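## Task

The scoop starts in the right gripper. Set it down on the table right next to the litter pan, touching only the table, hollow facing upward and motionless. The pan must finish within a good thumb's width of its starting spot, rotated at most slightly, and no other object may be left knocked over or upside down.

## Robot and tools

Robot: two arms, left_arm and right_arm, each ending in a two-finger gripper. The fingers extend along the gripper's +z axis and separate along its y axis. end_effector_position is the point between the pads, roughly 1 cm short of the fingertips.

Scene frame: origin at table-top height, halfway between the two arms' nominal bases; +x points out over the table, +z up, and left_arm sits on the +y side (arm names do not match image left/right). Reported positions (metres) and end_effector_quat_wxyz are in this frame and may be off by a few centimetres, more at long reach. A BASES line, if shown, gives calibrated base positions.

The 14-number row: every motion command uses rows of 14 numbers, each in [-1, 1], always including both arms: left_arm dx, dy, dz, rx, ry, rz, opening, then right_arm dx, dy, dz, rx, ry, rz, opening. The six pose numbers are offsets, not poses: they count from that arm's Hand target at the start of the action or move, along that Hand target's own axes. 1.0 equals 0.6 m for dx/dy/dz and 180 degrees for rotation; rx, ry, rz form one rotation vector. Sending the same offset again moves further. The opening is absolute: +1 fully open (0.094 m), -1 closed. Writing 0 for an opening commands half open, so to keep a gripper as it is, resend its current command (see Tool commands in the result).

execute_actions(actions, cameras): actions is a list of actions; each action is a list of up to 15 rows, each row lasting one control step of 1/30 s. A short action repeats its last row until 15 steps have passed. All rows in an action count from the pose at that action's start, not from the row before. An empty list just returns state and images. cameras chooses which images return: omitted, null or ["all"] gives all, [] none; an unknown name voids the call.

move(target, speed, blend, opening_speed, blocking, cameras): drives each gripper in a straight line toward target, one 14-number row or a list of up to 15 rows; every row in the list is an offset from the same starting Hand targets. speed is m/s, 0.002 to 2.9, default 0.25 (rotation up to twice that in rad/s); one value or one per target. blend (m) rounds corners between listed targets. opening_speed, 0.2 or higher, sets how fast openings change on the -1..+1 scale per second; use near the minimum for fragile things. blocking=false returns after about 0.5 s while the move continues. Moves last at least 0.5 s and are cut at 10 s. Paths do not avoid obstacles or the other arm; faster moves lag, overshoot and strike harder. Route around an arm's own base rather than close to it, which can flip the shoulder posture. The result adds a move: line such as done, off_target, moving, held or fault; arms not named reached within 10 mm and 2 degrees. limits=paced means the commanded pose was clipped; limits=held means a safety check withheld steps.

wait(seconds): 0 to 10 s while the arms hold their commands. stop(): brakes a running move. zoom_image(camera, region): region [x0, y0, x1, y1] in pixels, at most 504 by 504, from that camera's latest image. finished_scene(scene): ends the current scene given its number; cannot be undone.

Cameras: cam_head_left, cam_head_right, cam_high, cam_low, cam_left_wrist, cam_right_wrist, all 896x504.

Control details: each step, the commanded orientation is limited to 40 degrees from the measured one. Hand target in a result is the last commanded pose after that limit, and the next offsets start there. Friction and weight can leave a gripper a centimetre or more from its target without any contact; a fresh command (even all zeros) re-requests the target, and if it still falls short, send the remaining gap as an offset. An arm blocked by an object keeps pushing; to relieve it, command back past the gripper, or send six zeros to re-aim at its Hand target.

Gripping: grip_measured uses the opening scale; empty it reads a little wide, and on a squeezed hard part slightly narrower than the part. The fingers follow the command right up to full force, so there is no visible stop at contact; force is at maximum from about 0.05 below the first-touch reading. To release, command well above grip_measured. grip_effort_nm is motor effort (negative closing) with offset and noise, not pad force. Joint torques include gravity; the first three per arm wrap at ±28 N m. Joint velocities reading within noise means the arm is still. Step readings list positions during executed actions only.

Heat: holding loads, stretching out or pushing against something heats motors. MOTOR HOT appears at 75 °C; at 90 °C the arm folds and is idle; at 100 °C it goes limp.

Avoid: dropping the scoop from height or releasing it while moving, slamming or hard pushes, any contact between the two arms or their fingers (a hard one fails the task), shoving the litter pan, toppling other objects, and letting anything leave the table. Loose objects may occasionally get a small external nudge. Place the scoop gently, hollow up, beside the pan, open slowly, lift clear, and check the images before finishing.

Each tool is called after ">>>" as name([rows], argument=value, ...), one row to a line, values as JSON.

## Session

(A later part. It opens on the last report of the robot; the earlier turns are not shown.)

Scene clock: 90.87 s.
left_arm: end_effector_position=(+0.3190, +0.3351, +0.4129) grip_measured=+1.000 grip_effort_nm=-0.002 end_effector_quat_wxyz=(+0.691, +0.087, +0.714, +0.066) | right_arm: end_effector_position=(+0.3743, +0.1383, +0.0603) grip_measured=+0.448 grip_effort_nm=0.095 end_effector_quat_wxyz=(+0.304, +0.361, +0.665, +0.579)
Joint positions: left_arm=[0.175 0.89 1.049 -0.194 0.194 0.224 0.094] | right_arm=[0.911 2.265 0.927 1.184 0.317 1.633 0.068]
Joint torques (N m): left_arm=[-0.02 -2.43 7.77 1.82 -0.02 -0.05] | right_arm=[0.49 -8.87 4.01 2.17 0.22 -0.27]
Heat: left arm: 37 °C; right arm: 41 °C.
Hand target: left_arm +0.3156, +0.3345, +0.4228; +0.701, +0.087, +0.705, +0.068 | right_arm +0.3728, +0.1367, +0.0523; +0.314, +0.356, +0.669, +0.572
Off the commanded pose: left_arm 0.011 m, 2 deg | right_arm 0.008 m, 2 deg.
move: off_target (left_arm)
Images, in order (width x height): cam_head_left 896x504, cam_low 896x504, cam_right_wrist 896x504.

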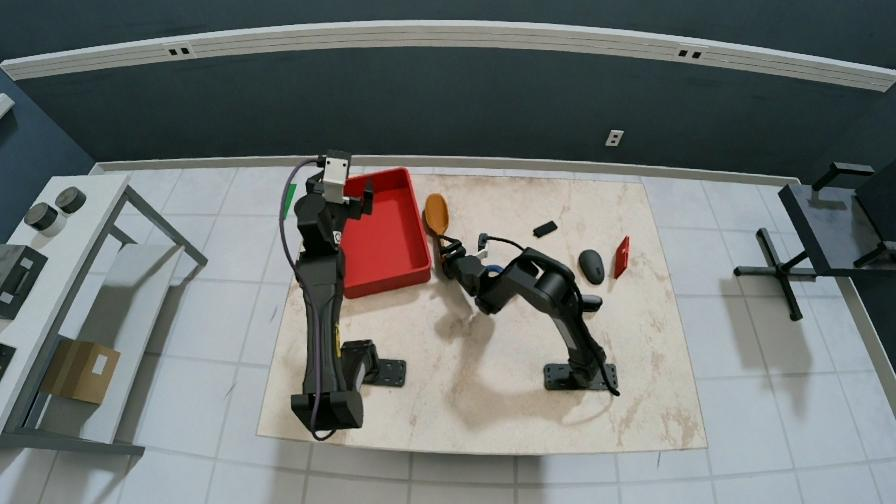

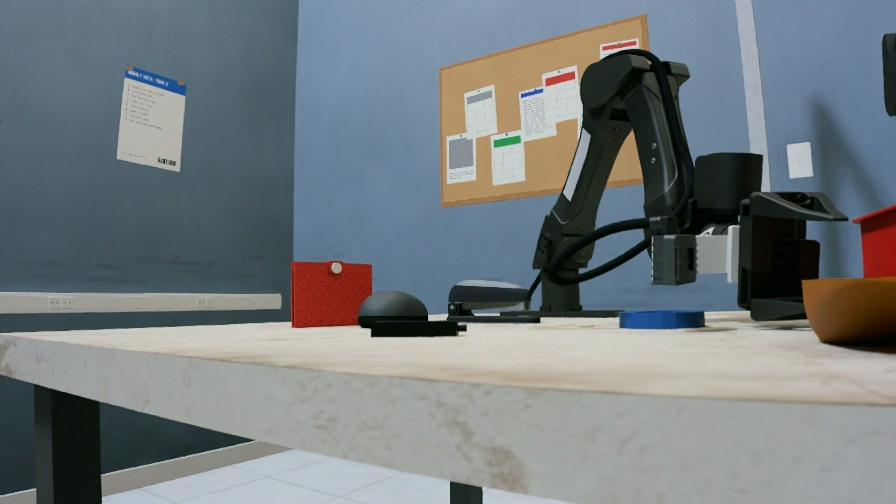

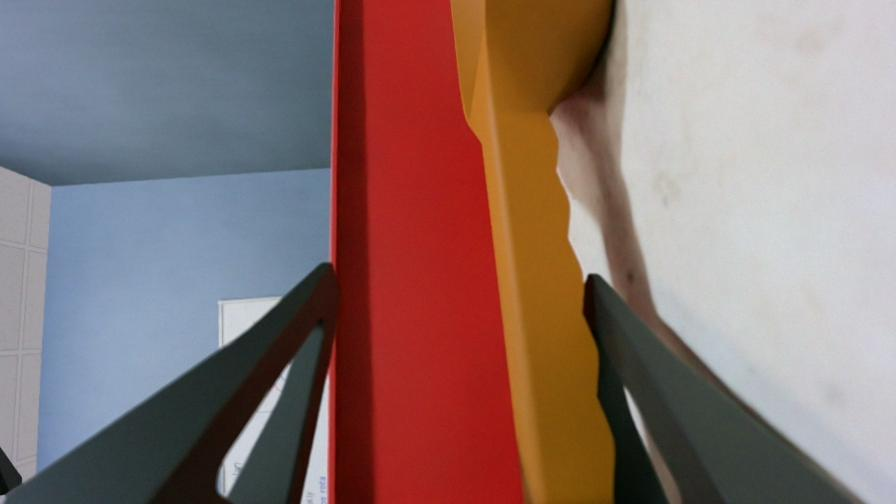

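>>> move(target=[0,0,0,0,0,0,1,0,0.011,-0.27,0,0,0,0.45], speed=[0.6])

>>> zoom_image(camera="cam_head_left", region=[380, 150, 540, 300])

>>> zoom_image(camera="cam_high", region=[340, 150, 500, 300])

Scene clock: 102.50 s.
left_arm: end_effector_position=(+0.3190, +0.3351, +0.4129) grip_measured=+1.000 grip_effort_nm=-0.002 end_effector_quat_wxyz=(+0.691, +0.087, +0.714, +0.066) | right_arm: end_effector_position=(+0.2385, +0.0477, +0.0620) grip_measured=+0.448 grip_effort_nm=0.110 end_effector_quat_wxyz=(+0.308, +0.355, +0.694, +0.546)
Joint positions: left_arm=[0.175 0.89 1.049 -0.194 0.194 0.224 0.094] | right_arm=[1.143 1.931 0.304 1.374 0.543 1.663 0.068]
Joint torques (N m): left_arm=[-0.06 -2.4 7.76 1.83 -0.01 -0.03] | right_arm=[0.65 -9.37 2.62 2.38 0.32 -0.1]
Heat: left arm: 38 °C; right arm: 42 °C.
Hand target: left_arm +0.3156, +0.3345, +0.4228; +0.701, +0.087, +0.705, +0.068 | right_arm +0.2397, +0.0494, +0.0830; +0.314, +0.356, +0.669, +0.571
Off the commanded pose: left_arm 0.011 m, 2 deg | right_arm 0.021 m, 4 deg.
move: off_target (left_arm, right_arm)

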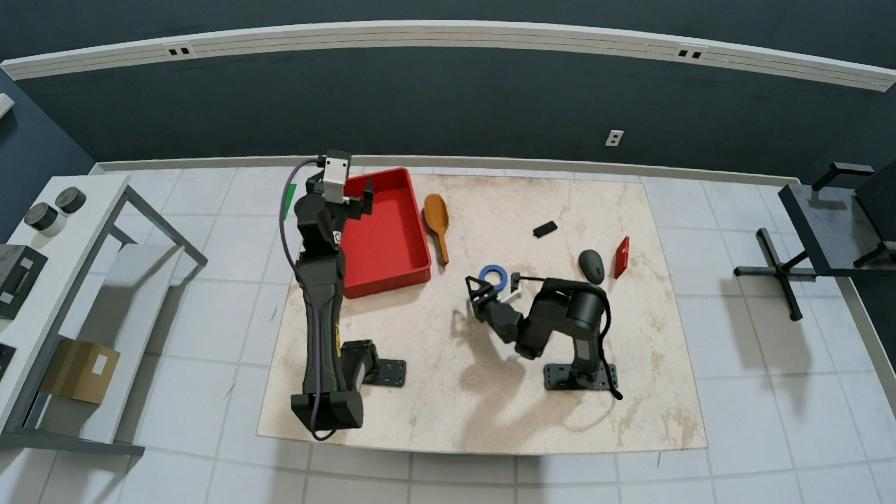

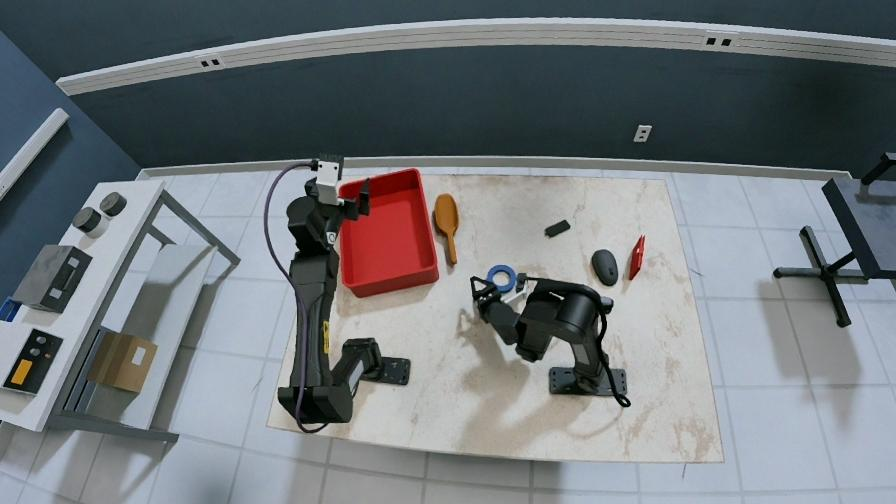

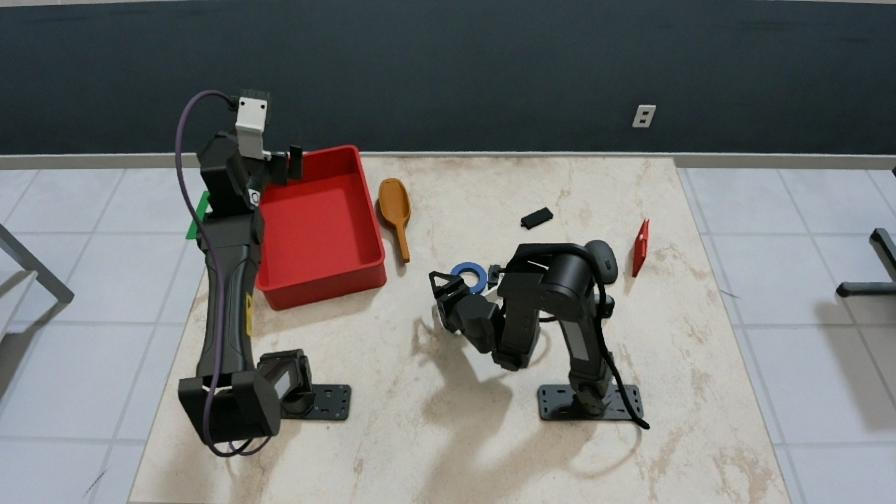

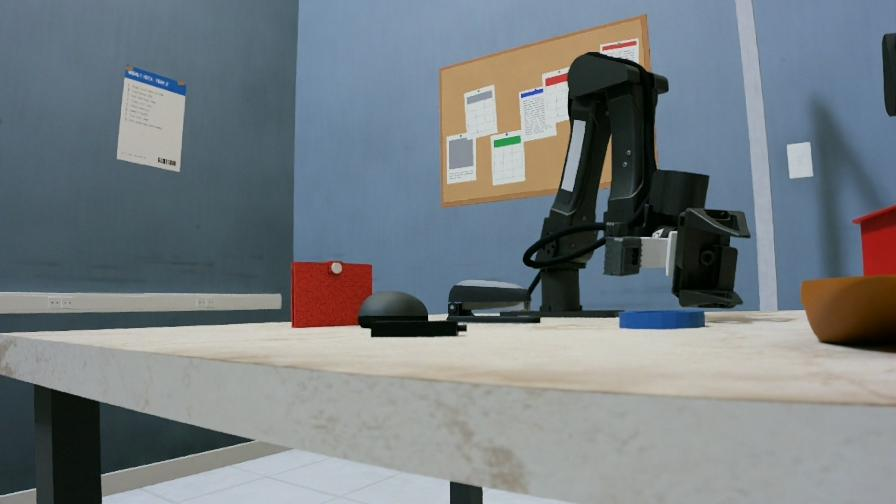

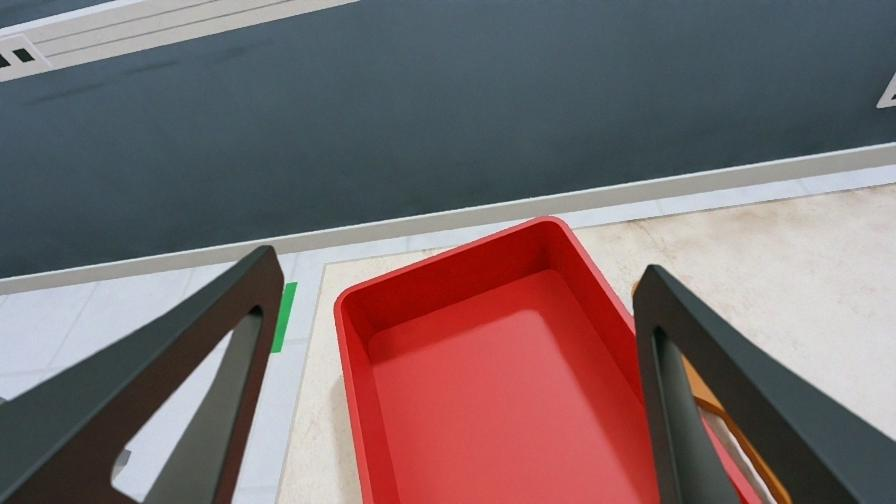

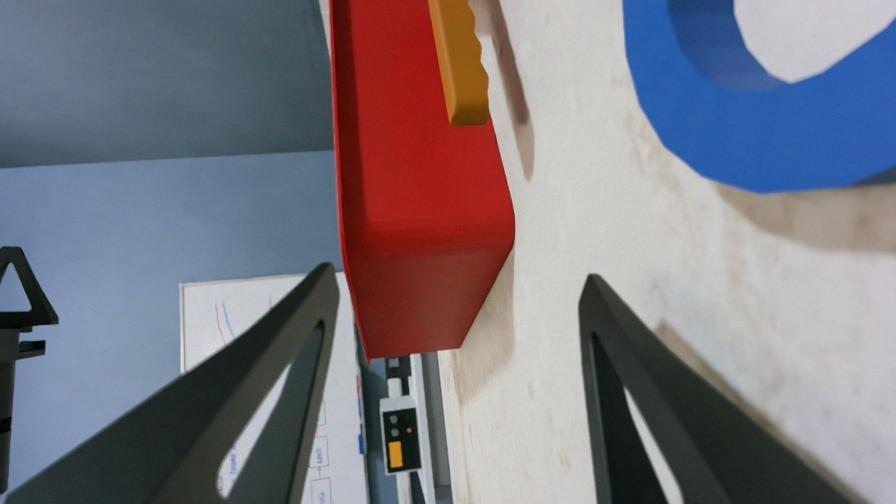

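Scaled by 3.150.

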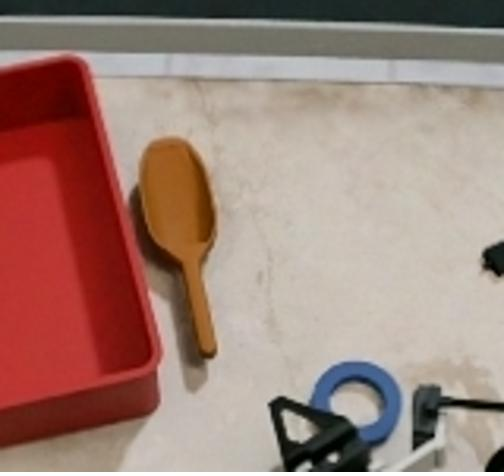

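Scaled by 3.150.

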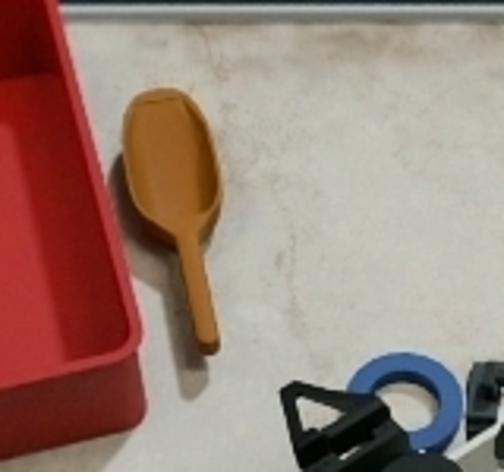

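Scoop rests hollow-up beside the pan, untouched.

>>> finished_scene(scene=3)

The scene is finished: the task was done.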